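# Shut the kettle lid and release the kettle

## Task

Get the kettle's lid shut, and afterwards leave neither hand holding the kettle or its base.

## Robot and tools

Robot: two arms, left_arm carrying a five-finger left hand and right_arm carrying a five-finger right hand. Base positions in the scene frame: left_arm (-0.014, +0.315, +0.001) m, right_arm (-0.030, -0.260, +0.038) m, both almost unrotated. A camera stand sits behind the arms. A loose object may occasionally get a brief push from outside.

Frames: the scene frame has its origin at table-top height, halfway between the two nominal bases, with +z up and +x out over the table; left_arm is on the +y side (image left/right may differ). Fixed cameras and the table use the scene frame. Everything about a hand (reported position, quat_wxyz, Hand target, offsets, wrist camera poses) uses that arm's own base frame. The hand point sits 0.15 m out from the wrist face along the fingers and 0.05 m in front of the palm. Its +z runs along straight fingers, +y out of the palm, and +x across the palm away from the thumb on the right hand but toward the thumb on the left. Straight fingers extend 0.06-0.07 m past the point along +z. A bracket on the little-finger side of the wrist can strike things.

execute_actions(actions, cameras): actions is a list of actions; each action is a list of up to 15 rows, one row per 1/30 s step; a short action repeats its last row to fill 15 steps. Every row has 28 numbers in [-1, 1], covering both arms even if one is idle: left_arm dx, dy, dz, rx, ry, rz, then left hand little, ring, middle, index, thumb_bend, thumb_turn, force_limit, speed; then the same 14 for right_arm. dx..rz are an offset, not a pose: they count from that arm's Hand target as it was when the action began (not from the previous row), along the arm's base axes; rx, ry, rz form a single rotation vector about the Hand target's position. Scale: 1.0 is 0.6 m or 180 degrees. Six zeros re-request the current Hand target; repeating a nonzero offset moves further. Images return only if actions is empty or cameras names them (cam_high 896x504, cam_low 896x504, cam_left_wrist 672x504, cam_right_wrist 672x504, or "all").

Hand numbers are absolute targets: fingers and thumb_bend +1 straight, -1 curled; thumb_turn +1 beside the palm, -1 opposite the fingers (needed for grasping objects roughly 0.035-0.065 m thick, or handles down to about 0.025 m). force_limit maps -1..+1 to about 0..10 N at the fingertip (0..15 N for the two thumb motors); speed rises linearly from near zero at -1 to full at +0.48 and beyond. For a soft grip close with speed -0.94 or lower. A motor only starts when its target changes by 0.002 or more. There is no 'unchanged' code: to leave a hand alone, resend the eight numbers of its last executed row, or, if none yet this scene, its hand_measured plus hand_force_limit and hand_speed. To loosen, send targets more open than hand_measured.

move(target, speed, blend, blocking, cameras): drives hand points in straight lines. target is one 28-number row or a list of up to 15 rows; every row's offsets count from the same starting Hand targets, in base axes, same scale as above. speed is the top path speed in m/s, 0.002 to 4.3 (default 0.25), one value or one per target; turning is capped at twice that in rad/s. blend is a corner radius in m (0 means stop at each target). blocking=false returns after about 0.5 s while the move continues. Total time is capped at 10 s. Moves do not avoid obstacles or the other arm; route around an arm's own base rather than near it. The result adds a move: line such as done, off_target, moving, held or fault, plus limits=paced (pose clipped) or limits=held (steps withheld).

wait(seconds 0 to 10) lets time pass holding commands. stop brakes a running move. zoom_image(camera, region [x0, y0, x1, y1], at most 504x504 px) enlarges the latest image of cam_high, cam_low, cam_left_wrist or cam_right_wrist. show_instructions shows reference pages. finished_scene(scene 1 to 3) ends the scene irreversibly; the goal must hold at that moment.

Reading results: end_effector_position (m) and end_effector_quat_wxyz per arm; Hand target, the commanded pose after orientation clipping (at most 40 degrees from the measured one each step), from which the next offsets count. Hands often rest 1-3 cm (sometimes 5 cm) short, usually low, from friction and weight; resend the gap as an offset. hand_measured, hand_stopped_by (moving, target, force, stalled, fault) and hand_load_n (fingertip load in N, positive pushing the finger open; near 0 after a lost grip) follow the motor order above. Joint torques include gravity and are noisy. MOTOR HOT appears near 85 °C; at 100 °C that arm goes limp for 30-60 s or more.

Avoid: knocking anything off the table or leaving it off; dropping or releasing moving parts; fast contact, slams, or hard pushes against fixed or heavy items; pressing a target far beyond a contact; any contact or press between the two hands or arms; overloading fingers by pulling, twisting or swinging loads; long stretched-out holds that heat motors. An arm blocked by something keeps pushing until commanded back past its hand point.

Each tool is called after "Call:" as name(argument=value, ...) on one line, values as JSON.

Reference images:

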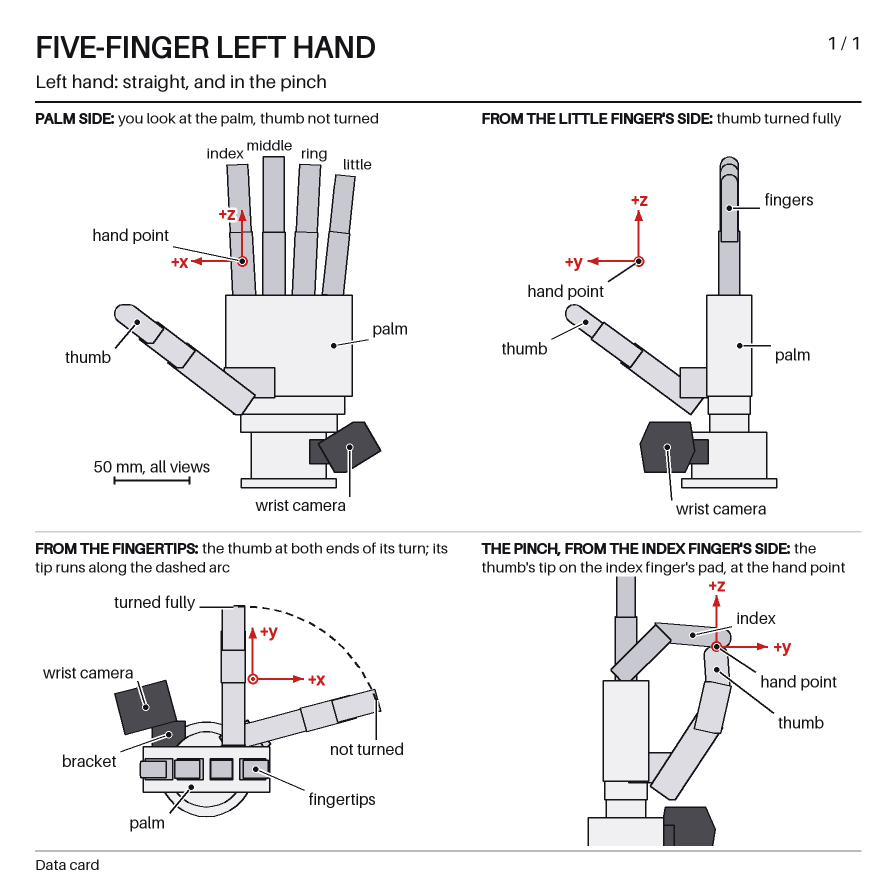

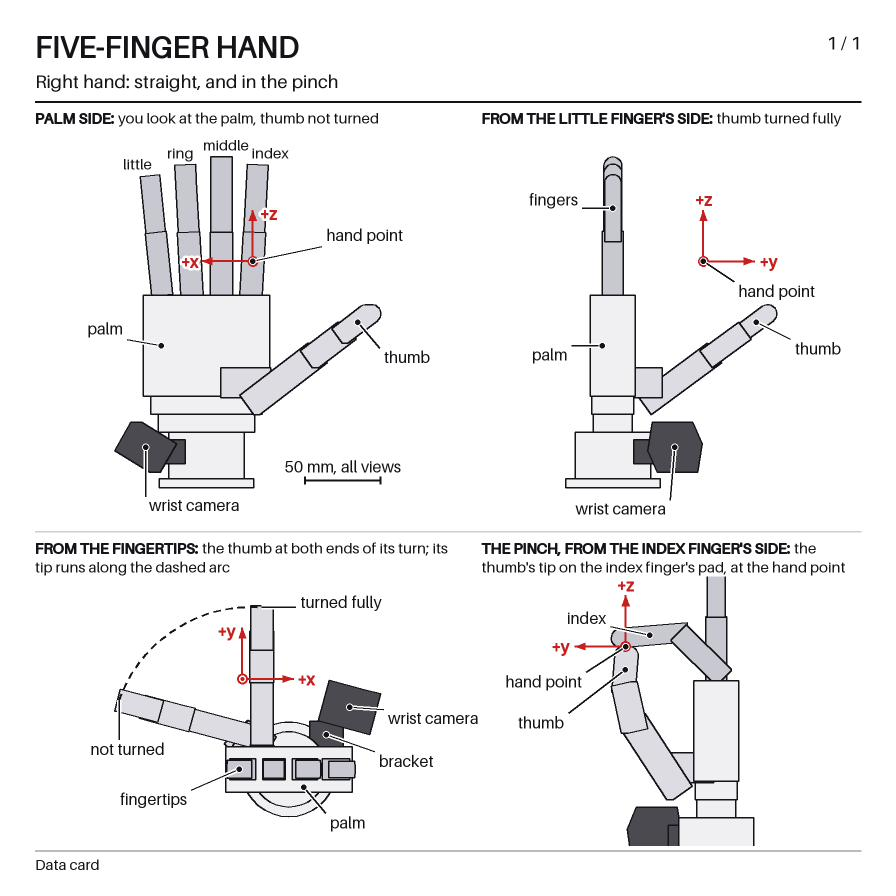

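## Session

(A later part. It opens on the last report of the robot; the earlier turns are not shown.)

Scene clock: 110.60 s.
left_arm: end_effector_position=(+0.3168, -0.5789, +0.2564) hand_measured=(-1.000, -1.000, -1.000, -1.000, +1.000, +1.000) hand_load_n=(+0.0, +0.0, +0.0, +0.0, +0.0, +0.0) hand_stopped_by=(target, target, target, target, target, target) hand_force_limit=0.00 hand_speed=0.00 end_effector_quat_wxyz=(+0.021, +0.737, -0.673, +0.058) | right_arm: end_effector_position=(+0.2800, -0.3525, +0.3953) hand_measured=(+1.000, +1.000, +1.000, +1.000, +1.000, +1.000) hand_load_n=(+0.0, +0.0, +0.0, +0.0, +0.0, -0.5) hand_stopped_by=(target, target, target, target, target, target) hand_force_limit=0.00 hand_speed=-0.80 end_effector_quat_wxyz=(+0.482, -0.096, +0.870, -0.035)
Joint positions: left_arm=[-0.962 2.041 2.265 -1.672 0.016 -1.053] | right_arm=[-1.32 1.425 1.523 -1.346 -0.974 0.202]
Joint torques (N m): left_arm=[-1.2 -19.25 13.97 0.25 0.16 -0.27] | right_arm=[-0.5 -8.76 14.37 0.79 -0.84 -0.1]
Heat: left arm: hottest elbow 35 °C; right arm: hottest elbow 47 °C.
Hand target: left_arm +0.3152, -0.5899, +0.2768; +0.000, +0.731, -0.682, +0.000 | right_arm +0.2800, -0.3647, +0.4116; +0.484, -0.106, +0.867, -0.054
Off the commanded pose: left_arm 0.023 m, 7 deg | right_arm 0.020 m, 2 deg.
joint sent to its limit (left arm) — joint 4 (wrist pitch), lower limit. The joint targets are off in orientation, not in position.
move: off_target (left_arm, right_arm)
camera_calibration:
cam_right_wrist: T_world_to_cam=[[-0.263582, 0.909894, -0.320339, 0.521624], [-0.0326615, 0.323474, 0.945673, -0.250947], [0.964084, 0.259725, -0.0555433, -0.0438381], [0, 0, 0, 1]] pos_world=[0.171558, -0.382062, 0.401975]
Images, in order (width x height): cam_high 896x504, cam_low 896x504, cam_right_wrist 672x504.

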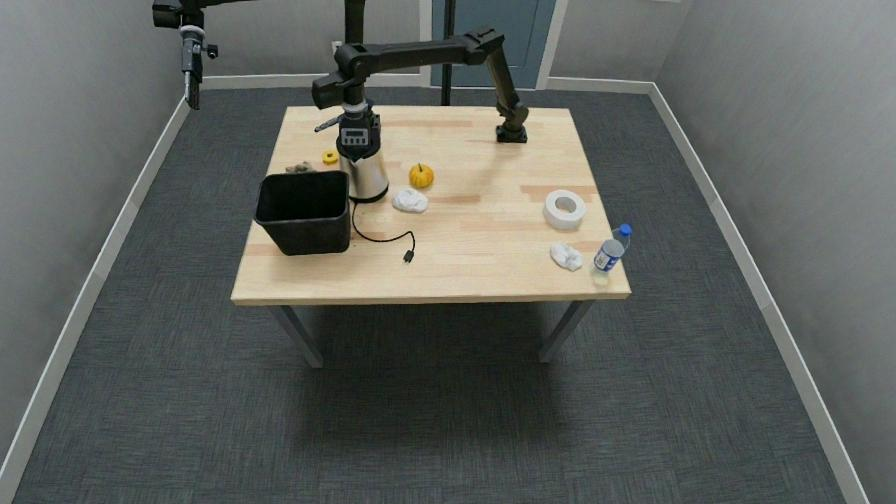

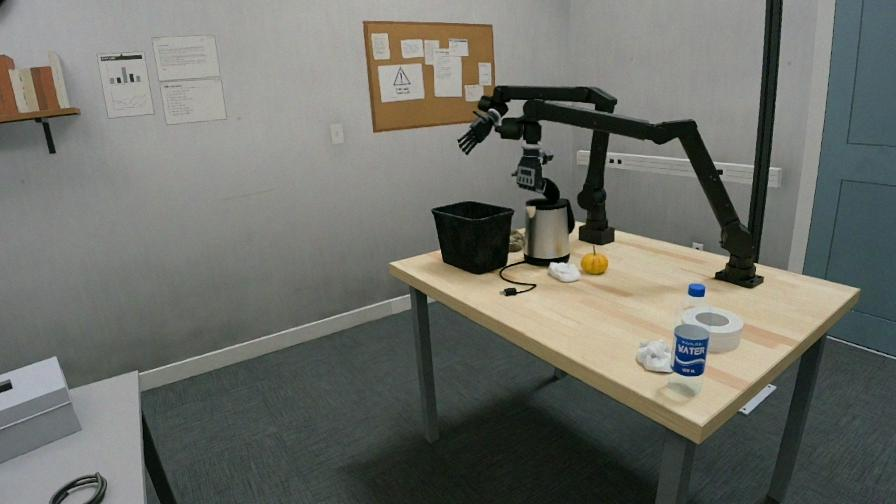

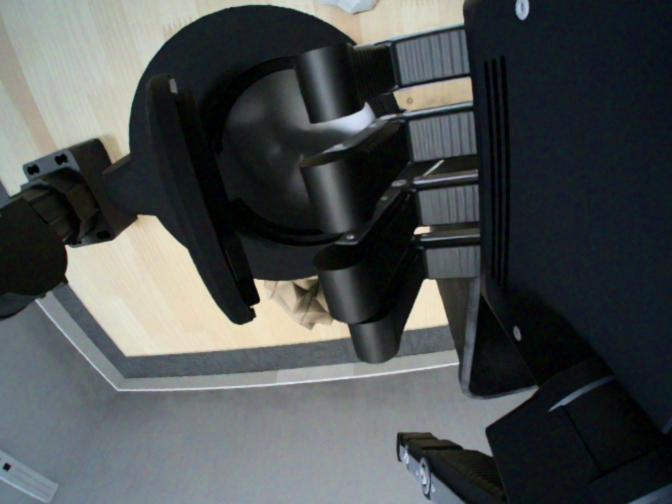

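Call:
move(target=[[0.0,0.0,0.17,0,0,0,-1,-1,-1,-1,1,1,0,0,0,0,0,0,0,0,1,1,1,1,1,1,0,-0.8],[-0.2287,0.011,0.15,0,0,0,-1,-1,-1,-1,1,1,0,0,0,0,0,0,0,0,1,1,1,1,1,1,0,-0.8],[-0.2287,0.011,-0.037,0,0,0,-1,-1,-1,-1,1,1,0,0,0,0,0,0,0,0,1,1,1,1,1,1,0,-0.8],[-0.039,-0.003,-0.04,0,0,0,-1,-1,-1,-1,1,1,0,0,0,0,0,0,0,0,1,1,1,1,1,1,0,-0.8]], speed=[0.2,0.25,0.2,0.15], blend=[0.02,0.01,0.005,0], cameras=["cam_high","cam_low","cam_right_wrist"])

Call:
zoom_image(camera="cam_low", region=[480, 120, 620, 260])

Call:
zoom_image(camera="cam_high", region=[290, 60, 430, 220])

Scene clock: 121.83 s.
left_arm: end_effector_position=(+0.2816, -0.5821, +0.2495) hand_measured=(-1.000, -1.000, -1.000, -1.000, +1.000, +1.000) hand_load_n=(+0.0, +0.0, +0.0, +0.0, -0.5, +0.0) hand_stopped_by=(target, target, target, target, target, target) hand_force_limit=0.00 hand_speed=0.00 end_effector_quat_wxyz=(+0.018, +0.738, -0.674, +0.039) | right_arm: end_effector_position=(+0.2800, -0.3525, +0.3953) hand_measured=(+1.000, +1.000, +1.000, +1.000, +1.000, +1.000) hand_load_n=(+0.0, +0.0, +0.0, +0.0, +0.0, +0.0) hand_stopped_by=(target, target, target, target, target, target) hand_force_limit=0.00 hand_speed=-0.80 end_effector_quat_wxyz=(+0.482, -0.096, +0.870, -0.035)
Joint positions: left_arm=[-1.011 2.011 2.199 -1.674 0.013 -1.102] | right_arm=[-1.32 1.425 1.523 -1.346 -0.974 0.202]
Joint torques (N m): left_arm=[0.26 -16.32 14.37 0.28 0.07 -0.05] | right_arm=[-0.5 -8.76 14.38 0.79 -0.84 -0.09]
Heat: left arm: hottest elbow 37 °C; right arm: hottest elbow 48 °C.
Hand target: left_arm +0.2918, -0.5918, +0.2527; +0.000, +0.732, -0.682, +0.000 | right_arm +0.2800, -0.3647, +0.4116; +0.484, -0.106, +0.867, -0.054
Off the commanded pose: left_arm 0.014 m, 5 deg | right_arm 0.020 m, 2 deg.
joint sent to its limit (left arm) — joint 4 (wrist pitch), lower limit. The joint targets are off in orientation, not in position.
move: off_target (left_arm, right_arm)
camera_calibration:
cam_right_wrist: T_world_to_cam=[[-0.263582, 0.909894, -0.320339, 0.521624], [-0.0326615, 0.323474, 0.945673, -0.250947], [0.964084, 0.259725, -0.0555433, -0.0438381], [0, 0, 0, 1]] pos_world=[0.171558, -0.382062, 0.401975]
Images, in order (width x height): cam_high 896x504, cam_low 896x504, cam_right_wrist 672x504.

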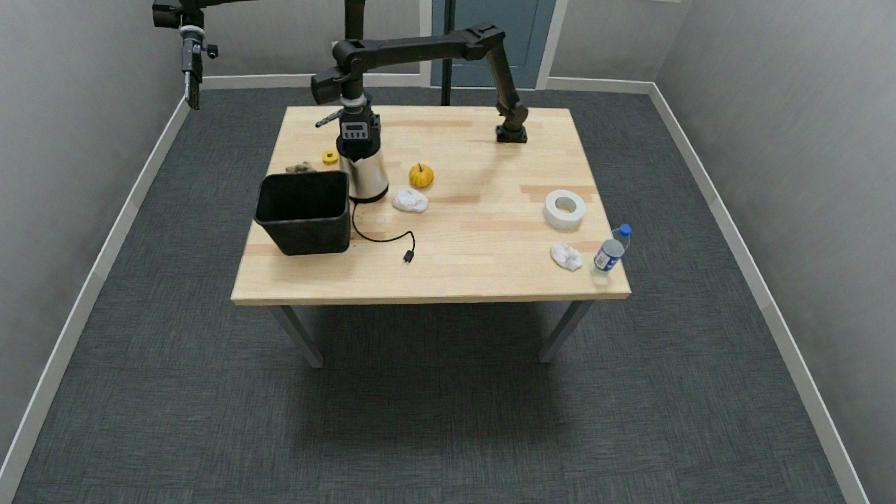

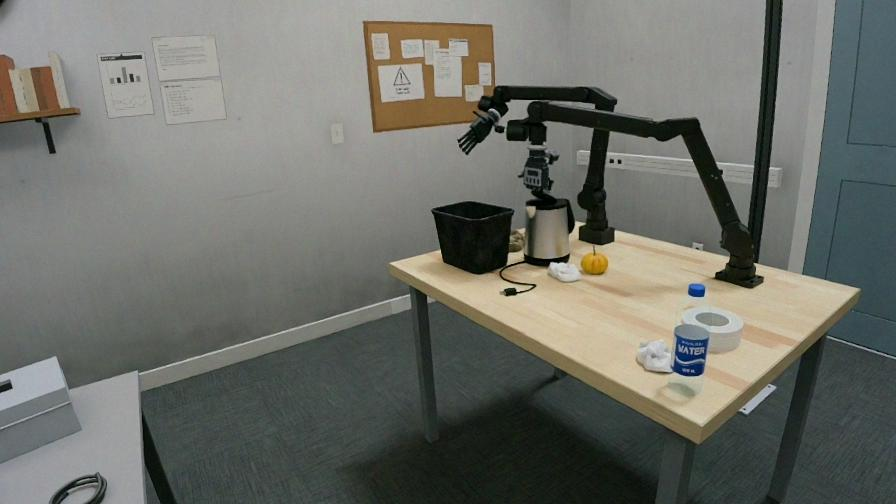

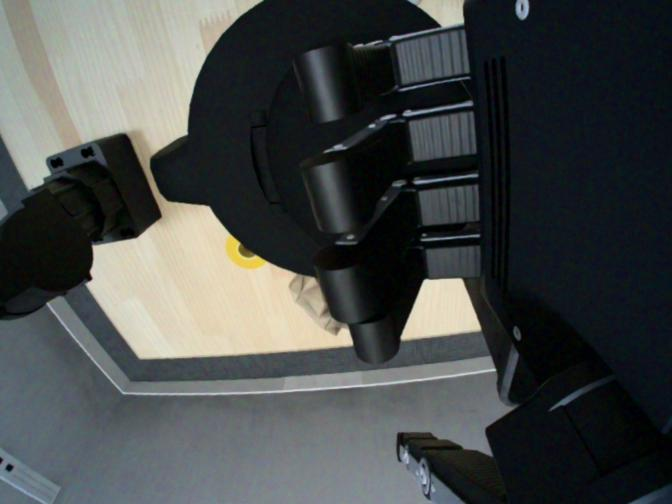

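Scaled by 3.600 from the camera's 896x504 image, which has a finer 1280x720 frame.

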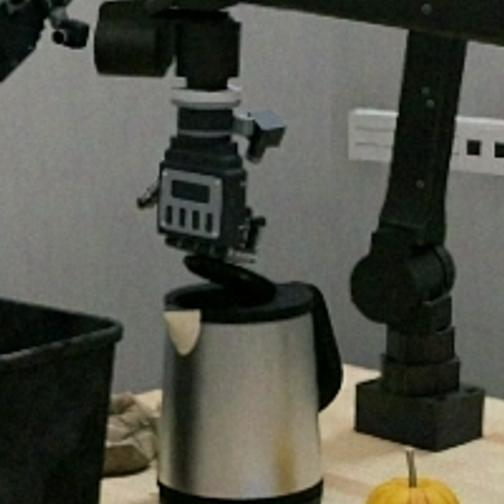

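Scaled by 3.150 from the camera's 896x504 image, which has a finer 1280x720 frame.

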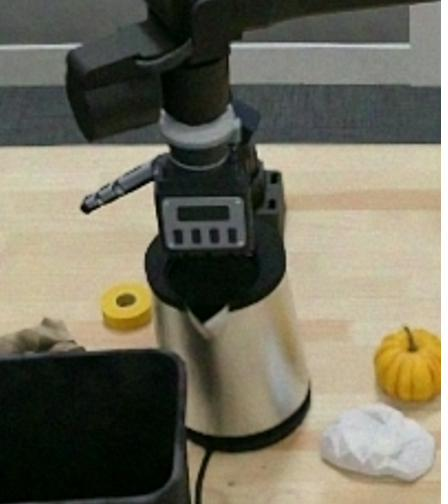

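Call:
move(target=[[-0.003,0.0,-0.075,0,0,0,-1,-1,-1,-1,1,1,0,0,0,0,0,0,0,0,1,1,1,1,1,1,0,-0.8],[-0.01,0.0,-0.162,0,0,0,-1,-1,-1,-1,1,1,0,0,0,0,0,0,0,0,1,1,1,1,1,1,0,-0.8]], speed=[0.1,0.05], blend=[0.005,0], cameras=["cam_low","cam_high"])

Call:
zoom_image(camera="cam_low", region=[480, 120, 620, 260])

Call:
zoom_image(camera="cam_high", region=[290, 60, 430, 220])

Scene clock: 129.10 s.
left_arm: end_effector_position=(+0.2894, -0.5883, +0.2146) hand_measured=(-1.000, -1.000, -1.000, -1.000, +1.000, +1.000) hand_load_n=(-4.0, +0.0, +0.0, +0.0, +0.0, +0.0) hand_stopped_by=(target, target, target, target, target, target) hand_force_limit=0.00 hand_speed=0.00 end_effector_quat_wxyz=(+0.009, +0.734, -0.677, +0.041) | right_arm: end_effector_position=(+0.2800, -0.3525, +0.3953) hand_measured=(+1.000, +1.000, +1.000, +1.000, +1.000, +1.000) hand_load_n=(+0.0, +0.0, +0.0, +0.0, +0.0, +0.0) hand_stopped_by=(target, target, target, target, target, target) hand_force_limit=0.00 hand_speed=-0.80 end_effector_quat_wxyz=(+0.482, -0.096, +0.870, -0.035)
Joint positions: left_arm=[-1.011 2.03 2.141 -1.599 -0.004 -1.092] | right_arm=[-1.32 1.425 1.523 -1.346 -0.974 0.202]
Joint torques (N m): left_arm=[-0.79 -14.21 5.42 1.72 0.19 -0.13] | right_arm=[-0.44 -8.76 14.37 0.76 -0.84 -0.09]
Heat: left arm: hottest elbow 36 °C; right arm: hottest elbow 48 °C.
Hand target: left_arm +0.2858, -0.5918, +0.1556; +0.000, +0.731, -0.682, +0.000 | right_arm +0.2800, -0.3647, +0.4116; +0.484, -0.106, +0.867, -0.054
Off the commanded pose: left_arm 0.059 m, 5 deg | right_arm 0.020 m, 2 deg.
move: off_target (left_arm, right_arm)
Images, in order (width x height): cam_high 896x504, cam_low 896x504.

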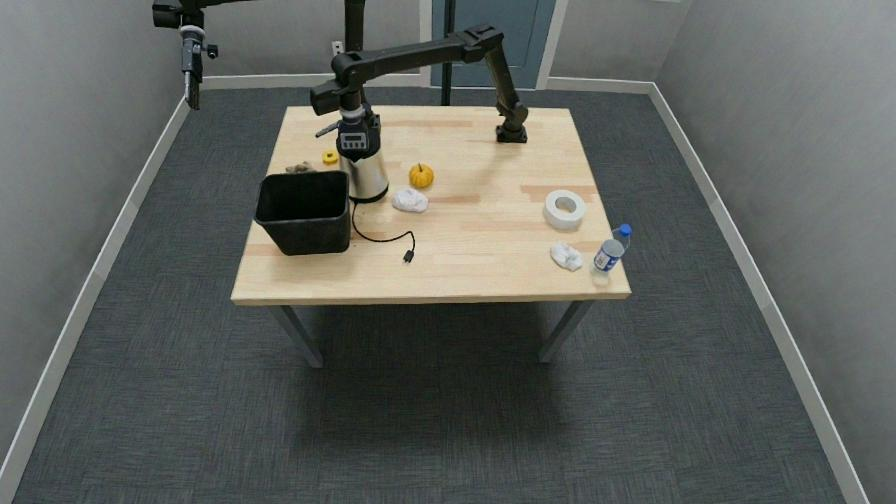

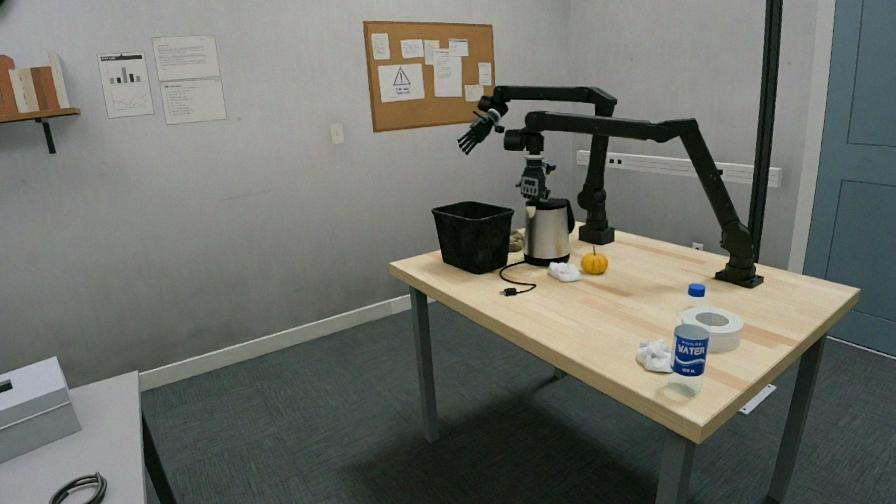

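Scaled by 3.600 from the camera's 896x504 image, which has a finer 1280x720 frame.

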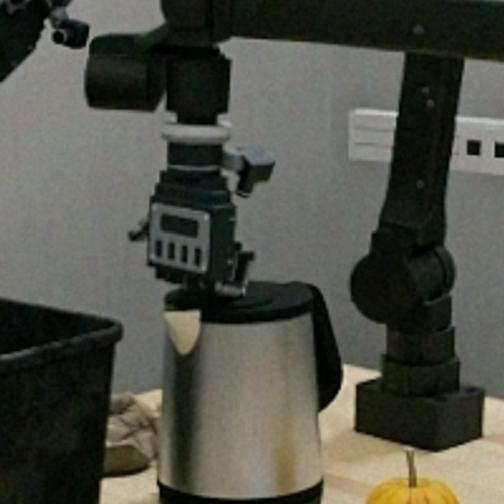

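Scaled by 3.150 from the camera's 896x504 image, which has a finer 1280x720 frame.

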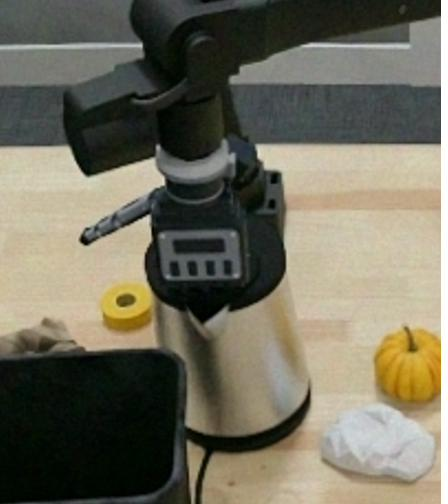

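Call:
move(target=[[0,0.012,0.02,0.04,0,0,-1,-1,-1,-1,1,1,0,0,0,0,0,0,0,0,1,1,1,1,1,1,0,-0.8],[-0.00,0.012,-0.02,0.04,0,0,-1,-1,-1,-1,1,1,0,0,0,0,0,0,0,0,1,1,1,1,1,1,0,-0.8]], speed=[0.1,0.05], blend=[0.005,0], cameras=["cam_low","cam_high"])

Call:
zoom_image(camera="cam_low", region=[480, 120, 620, 260])

Call:
zoom_image(camera="cam_high", region=[290, 60, 430, 220])

Scene clock: 136.10 s.
left_arm: end_effector_position=(+0.2889, -0.5790, +0.2101) hand_measured=(-1.000, -1.000, -1.000, -1.000, +1.000, +1.000) hand_load_n=(+0.0, -1.0, -1.0, -1.0, -0.5, +0.0) hand_stopped_by=(target, target, target, target, target, target) hand_force_limit=0.00 hand_speed=0.00 end_effector_quat_wxyz=(-0.022, +0.734, -0.678, +0.021) | right_arm: end_effector_position=(+0.2800, -0.3525, +0.3953) hand_measured=(+1.000, +1.000, +1.000, +1.000, +1.000, +1.000) hand_load_n=(+0.0, +0.0, +0.0, +0.0, +0.0, +0.0) hand_stopped_by=(target, target, target, target, target, target) hand_force_limit=0.00 hand_speed=-0.80 end_effector_quat_wxyz=(+0.482, -0.096, +0.870, -0.035)
Joint positions: left_arm=[-1.019 2.053 2.176 -1.665 -0.055 -1.098] | right_arm=[-1.32 1.425 1.523 -1.346 -0.974 0.202]
Joint torques (N m): left_arm=[-1.26 -11.63 8.8 -0.25 -0.37 -0.24] | right_arm=[-0.5 -8.88 14.39 0.79 -0.84 -0.09]
Heat: left arm: hottest elbow 35 °C; right arm: hottest elbow 48 °C.
Hand target: left_arm +0.2859, -0.5846, +0.1436; -0.046, +0.730, -0.680, -0.043 | right_arm +0.2800, -0.3647, +0.4116; +0.484, -0.106, +0.867, -0.054
Off the commanded pose: left_arm 0.067 m, 8 deg | right_arm 0.020 m, 2 deg.
joint sent to its limit (left arm) — joint 4 (wrist pitch), lower limit. The joint targets are off in position, not in orientation.
move: off_target (left_arm, right_arm)
Images, in order (width x height): cam_high 896x504, cam_low 896x504.

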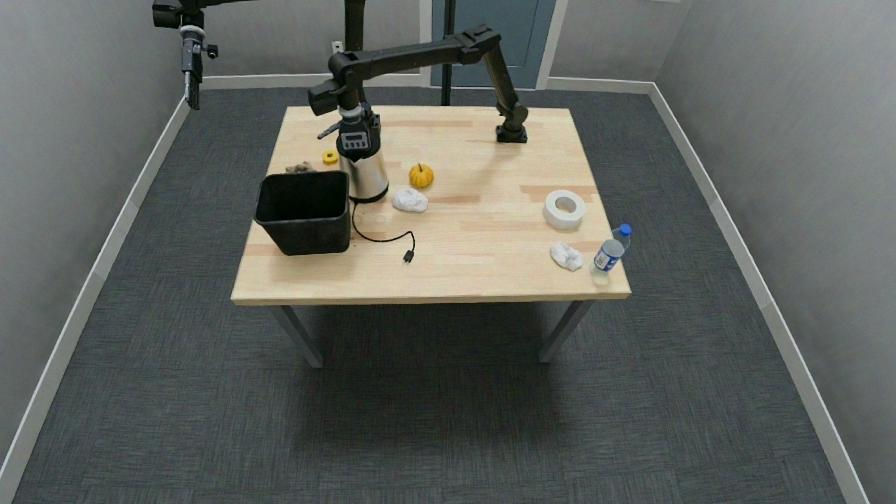

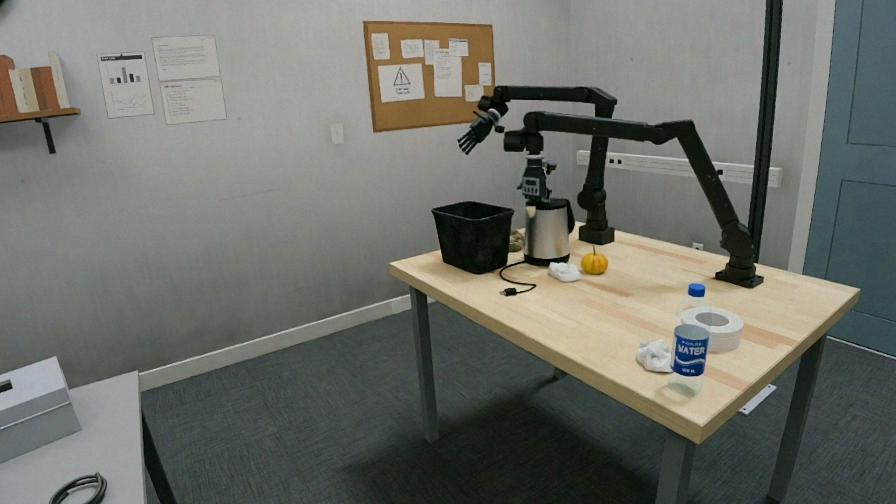

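Scaled by 3.600 from the camera's 896x504 image, which has a finer 1280x720 frame.

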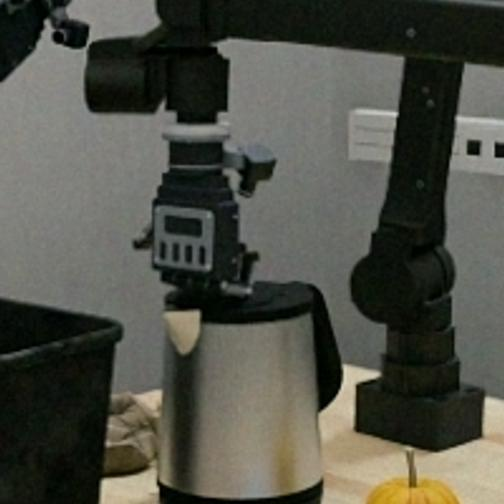

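Scaled by 3.150 from the camera's 896x504 image, which has a finer 1280x720 frame.

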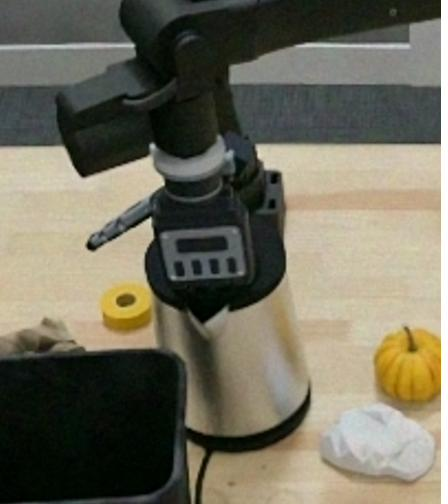

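Call:
move(target=[0,0.0,0.18,-0.04,0,0,-1,-1,-1,-1,1,1,0,0,0,0,0,0,0,0,1,1,1,1,1,1,0,-0.8], speed=0.12, cameras=["cam_low","cam_right_wrist"])

Call:
zoom_image(camera="cam_low", region=[480, 120, 620, 260])

Scene clock: 140.60 s.
left_arm: end_effector_position=(+0.2802, -0.5798, +0.2337) hand_measured=(-1.000, -1.000, -1.000, -1.000, +1.000, +1.000) hand_load_n=(+0.0, +0.0, +0.0, +0.0, +0.0, +0.0) hand_stopped_by=(target, target, target, target, target, target) hand_force_limit=0.00 hand_speed=0.00 end_effector_quat_wxyz=(+0.012, +0.736, -0.676, +0.026) | right_arm: end_effector_position=(+0.2800, -0.3525, +0.3953) hand_measured=(+1.000, +1.000, +1.000, +1.000, +1.000, +1.000) hand_load_n=(+0.5, +0.0, +0.0, +0.0, +0.0, +0.0) hand_stopped_by=(target, target, target, target, target, target) hand_force_limit=0.00 hand_speed=-0.80 end_effector_quat_wxyz=(+0.482, -0.096, +0.870, -0.035)
Joint positions: left_arm=[-1.012 2.021 2.176 -1.67 0.009 -1.098] | right_arm=[-1.32 1.425 1.523 -1.346 -0.974 0.202]
Joint torques (N m): left_arm=[0.09 -18.9 13.35 0.05 0.13 -0.08] | right_arm=[-0.62 -8.7 14.38 0.8 -0.84 -0.1]
Heat: left arm: hottest elbow 35 °C; right arm: hottest elbow 49 °C.
Hand target: left_arm +0.2859, -0.5846, +0.2515; +0.000, +0.732, -0.682, +0.000 | right_arm +0.2800, -0.3647, +0.4116; +0.484, -0.106, +0.867, -0.054
Off the commanded pose: left_arm 0.019 m, 3 deg | right_arm 0.020 m, 2 deg.
joint sent to its limit (left arm) — joint 4 (wrist pitch), lower limit. The joint targets are off in orientation, not in position.
move: off_target (left_arm, right_arm)
camera_calibration:
cam_right_wrist: T_world_to_cam=[[-0.263582, 0.909894, -0.320339, 0.521624], [-0.0326615, 0.323474, 0.945673, -0.250947], [0.964084, 0.259725, -0.0555433, -0.0438381], [0, 0, 0, 1]] pos_world=[0.171558, -0.382062, 0.401975]
Images, in order (width x height): cam_low 896x504, cam_right_wrist 672x504.

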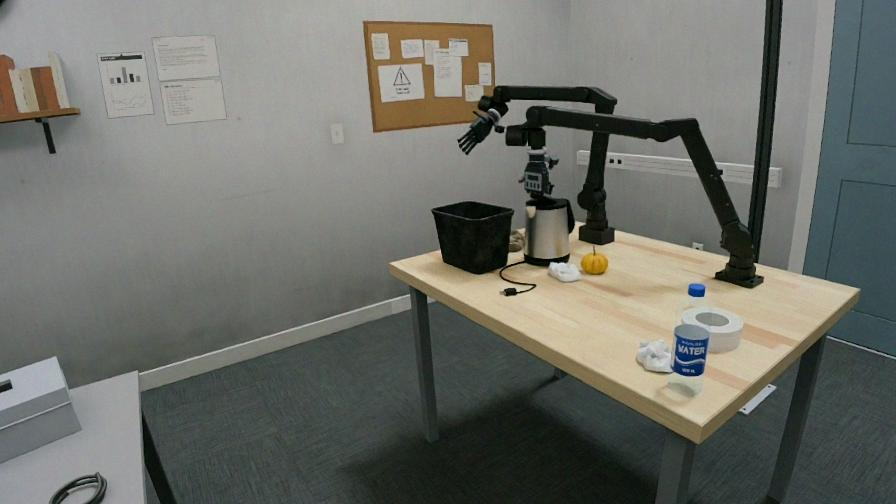

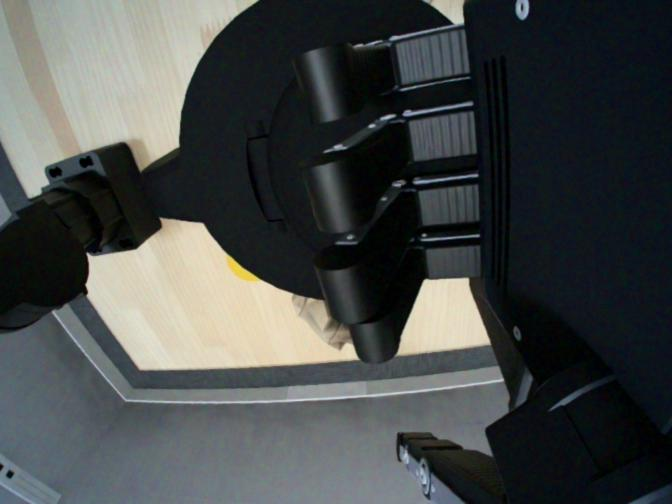

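Scaled by 3.600 from the camera's 896x504 image, which has a finer 1280x720 frame.

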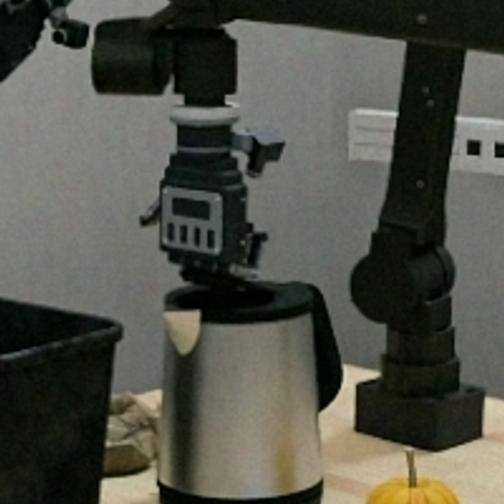

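Call:
move(target=[[0.015,-0.0123,-0.0,0.03,0,0,-1,-0.7,-0.7,-1,1,1,0,0,0,0,0,0,0,0,1,1,1,1,1,1,0,-0.8],[0.025,-0.0123,-0.185,0.03,0,0,-1,-0.7,-0.7,-1,1,1,0,0,0,0,0,0,0,0,1,1,1,1,1,1,0,-0.8]], speed=[0.1,0.06], cameras=["cam_low","cam_high"])

Call:
zoom_image(camera="cam_low", region=[480, 120, 620, 260])

Call:
zoom_image(camera="cam_high", region=[290, 60, 430, 220])

Scene clock: 159.87 s.
left_arm: end_effector_position=(+0.2954, -0.5854, +0.2142) hand_measured=(-1.000, -0.700, -0.700, -1.000, +1.000, +1.000) hand_load_n=(+0.0, -2.0, -1.0, +0.0, +0.0, +0.0) hand_stopped_by=(target, target, target, target, target, target) hand_force_limit=0.00 hand_speed=0.00 end_effector_quat_wxyz=(-0.015, +0.735, -0.678, +0.025) | right_arm: end_effector_position=(+0.2800, -0.3525, +0.3953) hand_measured=(+1.000, +1.000, +1.000, +1.000, +1.000, +1.000) hand_load_n=(+0.0, +0.0, +0.0, +0.0, +0.0, -0.5) hand_stopped_by=(target, target, target, target, target, target) hand_force_limit=0.00 hand_speed=-0.80 end_effector_quat_wxyz=(+0.482, -0.096, +0.870, -0.035)
Joint positions: left_arm=[-1.012 2.076 2.222 -1.676 -0.042 -1.091] | right_arm=[-1.32 1.425 1.523 -1.346 -0.974 0.202]
Joint torques (N m): left_arm=[-0.32 -11.11 9.03 0.28 -0.31 -0.1] | right_arm=[-0.56 -8.76 14.37 0.77 -0.84 -0.09]
Heat: left arm: hottest elbow 35 °C; right arm: hottest elbow 49 °C.
Hand target: left_arm +0.3009, -0.5920, +0.1406; -0.035, +0.731, -0.681, -0.032 | right_arm +0.2800, -0.3647, +0.4116; +0.484, -0.106, +0.867, -0.054
Off the commanded pose: left_arm 0.074 m, 7 deg | right_arm 0.020 m, 2 deg.
joint sent to its limit (left arm) — joint 4 (wrist pitch), lower limit. The joint targets are off in position, not in orientation.
move: off_target (left_arm, right_arm)
Images, in order (width x height): cam_high 896x504, cam_low 896x504.

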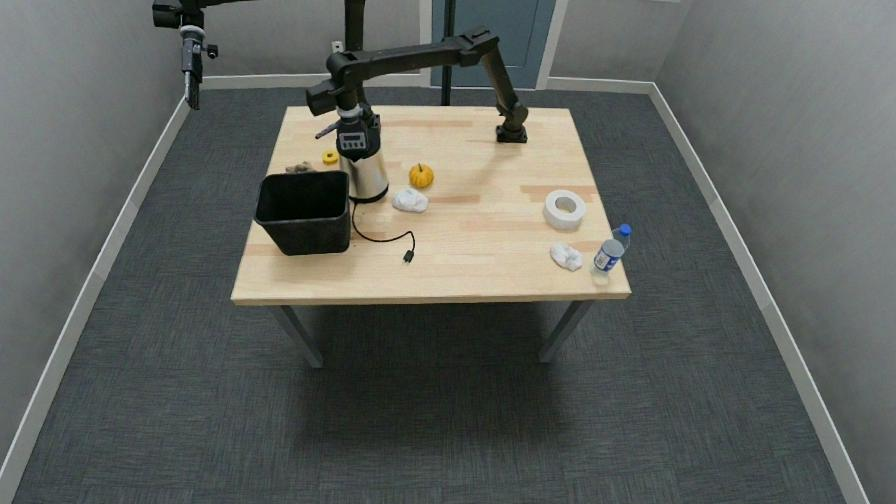

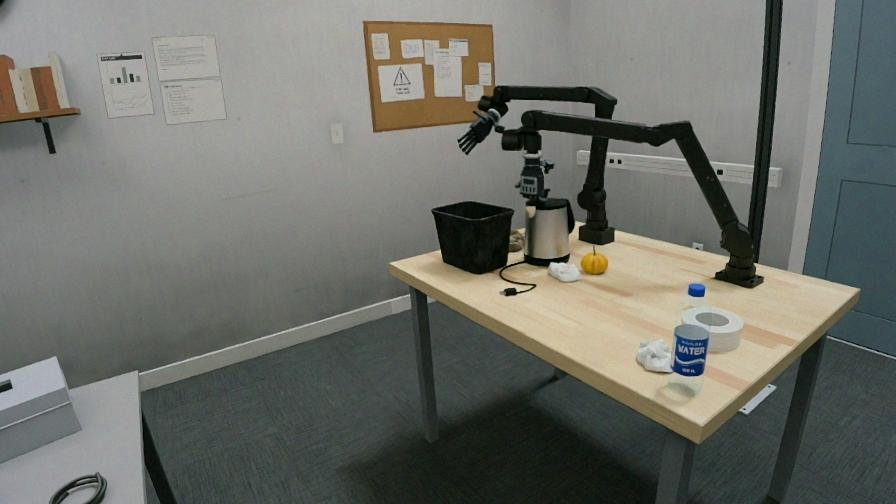

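Scaled by 3.600 from the camera's 896x504 image, which has a finer 1280x720 frame.

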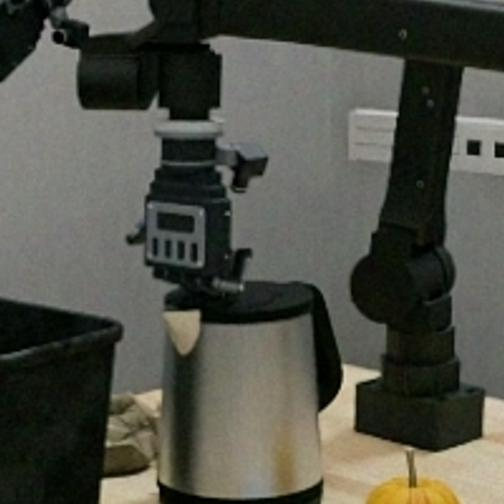

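Scaled by 3.150 from the camera's 896x504 image, which has a finer 1280x720 frame.

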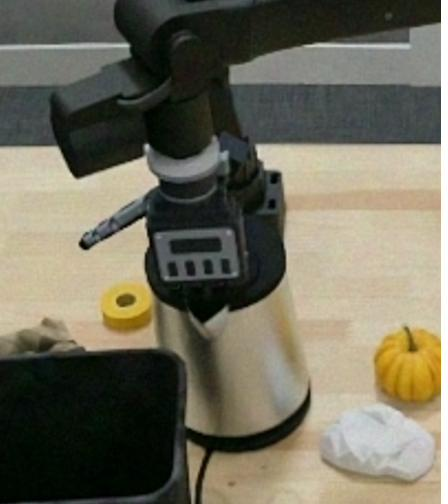

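Call:
wait(seconds=0, cameras=["cam_right_wrist"])

Call:
zoom_image(camera="cam_right_wrist", region=[120, 0, 480, 360])

Scene clock: 172.23 s.
left_arm: end_effector_position=(+0.2954, -0.5854, +0.2142) hand_measured=(-1.000, -0.700, -0.700, -1.000, +1.000, +1.000) hand_load_n=(+0.0, -2.5, -1.0, +0.0, +0.0, +0.0) hand_stopped_by=(target, target, target, target, target, target) hand_force_limit=0.00 hand_speed=0.00 end_effector_quat_wxyz=(-0.015, +0.735, -0.678, +0.025) | right_arm: end_effector_position=(+0.2800, -0.3525, +0.3953) hand_measured=(+1.000, +1.000, +1.000, +1.000, +1.000, +1.000) hand_load_n=(+0.0, +0.0, +0.0, +0.0, +0.0, -0.5) hand_stopped_by=(target, target, target, target, target, target) hand_force_limit=0.00 hand_speed=-0.80 end_effector_quat_wxyz=(+0.482, -0.096, +0.870, -0.035)
Joint positions: left_arm=[-1.012 2.076 2.222 -1.676 -0.042 -1.091] | right_arm=[-1.32 1.425 1.523 -1.346 -0.974 0.202]
Joint torques (N m): left_arm=[-0.32 -11.11 9.07 0.28 -0.3 -0.11] | right_arm=[-0.38 -8.7 14.35 0.76 -0.84 -0.1]
Heat: left arm: hottest elbow 35 °C; right arm: hottest elbow 50 °C.
Hand target: left_arm +0.3009, -0.5920, +0.1406; -0.035, +0.731, -0.681, -0.032 | right_arm +0.2800, -0.3647, +0.4116; +0.484, -0.106, +0.867, -0.054
Off the commanded pose: left_arm 0.074 m, 7 deg | right_arm 0.020 m, 2 deg.
camera_calibration:
cam_right_wrist: T_world_to_cam=[[-0.263582, 0.909894, -0.320339, 0.521624], [-0.0326615, 0.323474, 0.945673, -0.250947], [0.964084, 0.259725, -0.0555433, -0.0438381], [0, 0, 0, 1]] pos_world=[0.171558, -0.382062, 0.401975]
Images, in order (width x height): cam_right_wrist 672x504.

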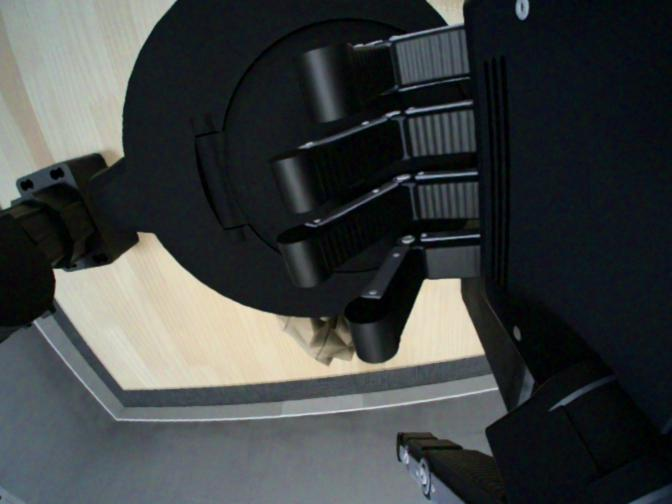

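Scaled by 1.400 from the camera's 672x504 image, which has a finer 960x720 frame.

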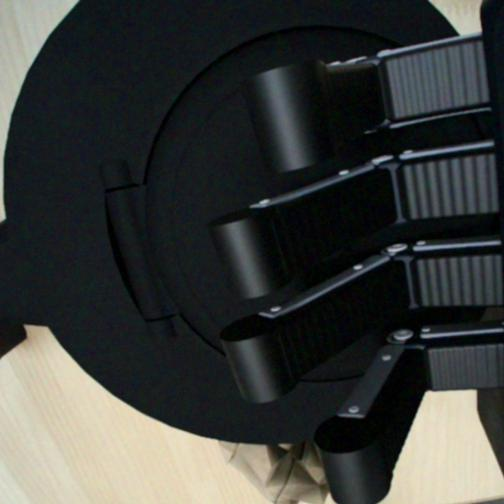

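Call:
move(target=[-0.01,0.005,0.2,-0.03,0,0,-1,-0.7,-0.7,-1,1,1,0,0,0,0,0,0,0,0,1,1,1,1,1,1,0,-0.8], speed=0.15, cameras=["cam_low","cam_right_wrist"])

Call:
zoom_image(camera="cam_low", region=[500, 170, 600, 270])

Call:
zoom_image(camera="cam_right_wrist", region=[120, 0, 480, 360])

Scene clock: 181.07 s.
left_arm: end_effector_position=(+0.2857, -0.5873, +0.2400) hand_measured=(-1.000, -0.700, -0.700, -1.000, +1.000, +1.000) hand_load_n=(+0.0, +0.0, +0.0, +0.0, +0.0, +0.0) hand_stopped_by=(target, target, target, target, target, target) hand_force_limit=0.00 hand_speed=0.00 end_effector_quat_wxyz=(+0.016, +0.734, -0.678, +0.035) | right_arm: end_effector_position=(+0.2800, -0.3525, +0.3953) hand_measured=(+1.000, +1.000, +1.000, +1.000, +1.000, +1.000) hand_load_n=(+0.0, +0.0, +0.0, +0.0, +0.0, +0.0) hand_stopped_by=(target, target, target, target, target, target) hand_force_limit=0.00 hand_speed=-0.80 end_effector_quat_wxyz=(+0.482, -0.096, +0.870, -0.035)
Joint positions: left_arm=[-1.01 2.04 2.222 -1.676 0.012 -1.091] | right_arm=[-1.32 1.425 1.523 -1.346 -0.974 0.202]
Joint torques (N m): left_arm=[0.79 -19.84 12.64 0.35 0.15 -0.09] | right_arm=[-0.44 -8.7 14.38 0.77 -0.83 -0.1]
Heat: left arm: hottest elbow 34 °C; right arm: hottest elbow 50 °C.
Hand target: left_arm +0.2949, -0.5889, +0.2607; +0.000, +0.731, -0.682, +0.000 | right_arm +0.2800, -0.3647, +0.4116; +0.484, -0.106, +0.867, -0.054
Off the commanded pose: left_arm 0.023 m, 4 deg | right_arm 0.020 m, 2 deg.
joint sent to its limit (left arm) — joint 4 (wrist pitch), lower limit. The joint targets are off in orientation, not in position.
move: off_target (left_arm, right_arm)
camera_calibration:
cam_right_wrist: T_world_to_cam=[[-0.263582, 0.909894, -0.320339, 0.521624], [-0.0326615, 0.323474, 0.945673, -0.250947], [0.964084, 0.259725, -0.0555433, -0.0438381], [0, 0, 0, 1]] pos_world=[0.171558, -0.382062, 0.401975]
Images, in order (width x height): cam_low 896x504, cam_right_wrist 672x504.

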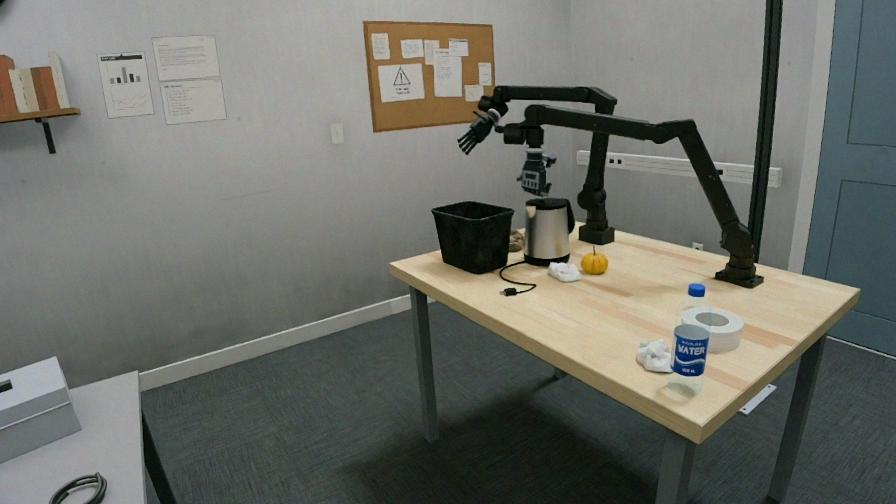

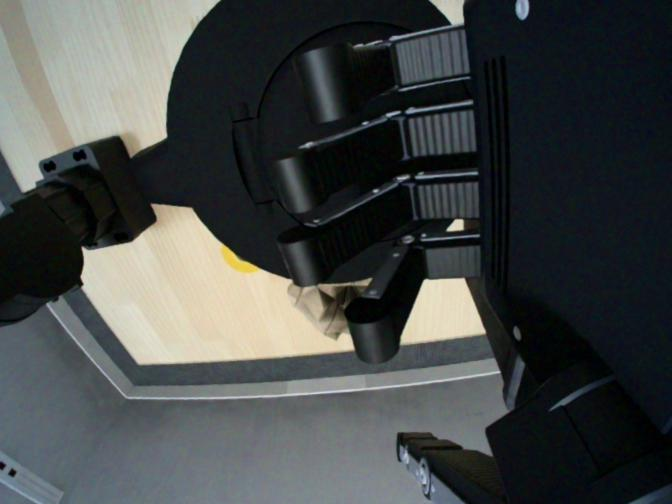

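Scaled by 5.040 from the camera's 896x504 image, which has a finer 1280x720 frame.

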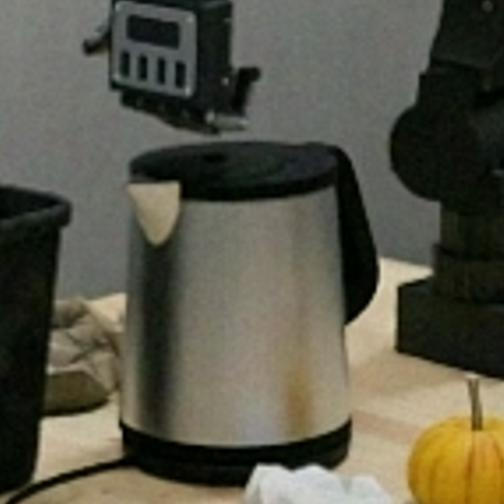

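Scaled by 1.400 from the camera's 672x504 image, which has a finer 960x720 frame.

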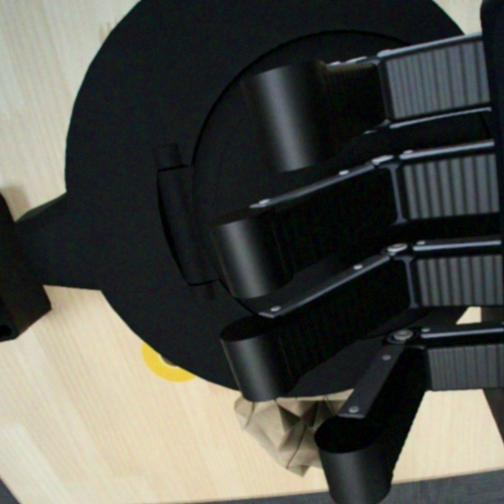

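Call:
finished_scene(scene=2)

The scene is finished: the task was done.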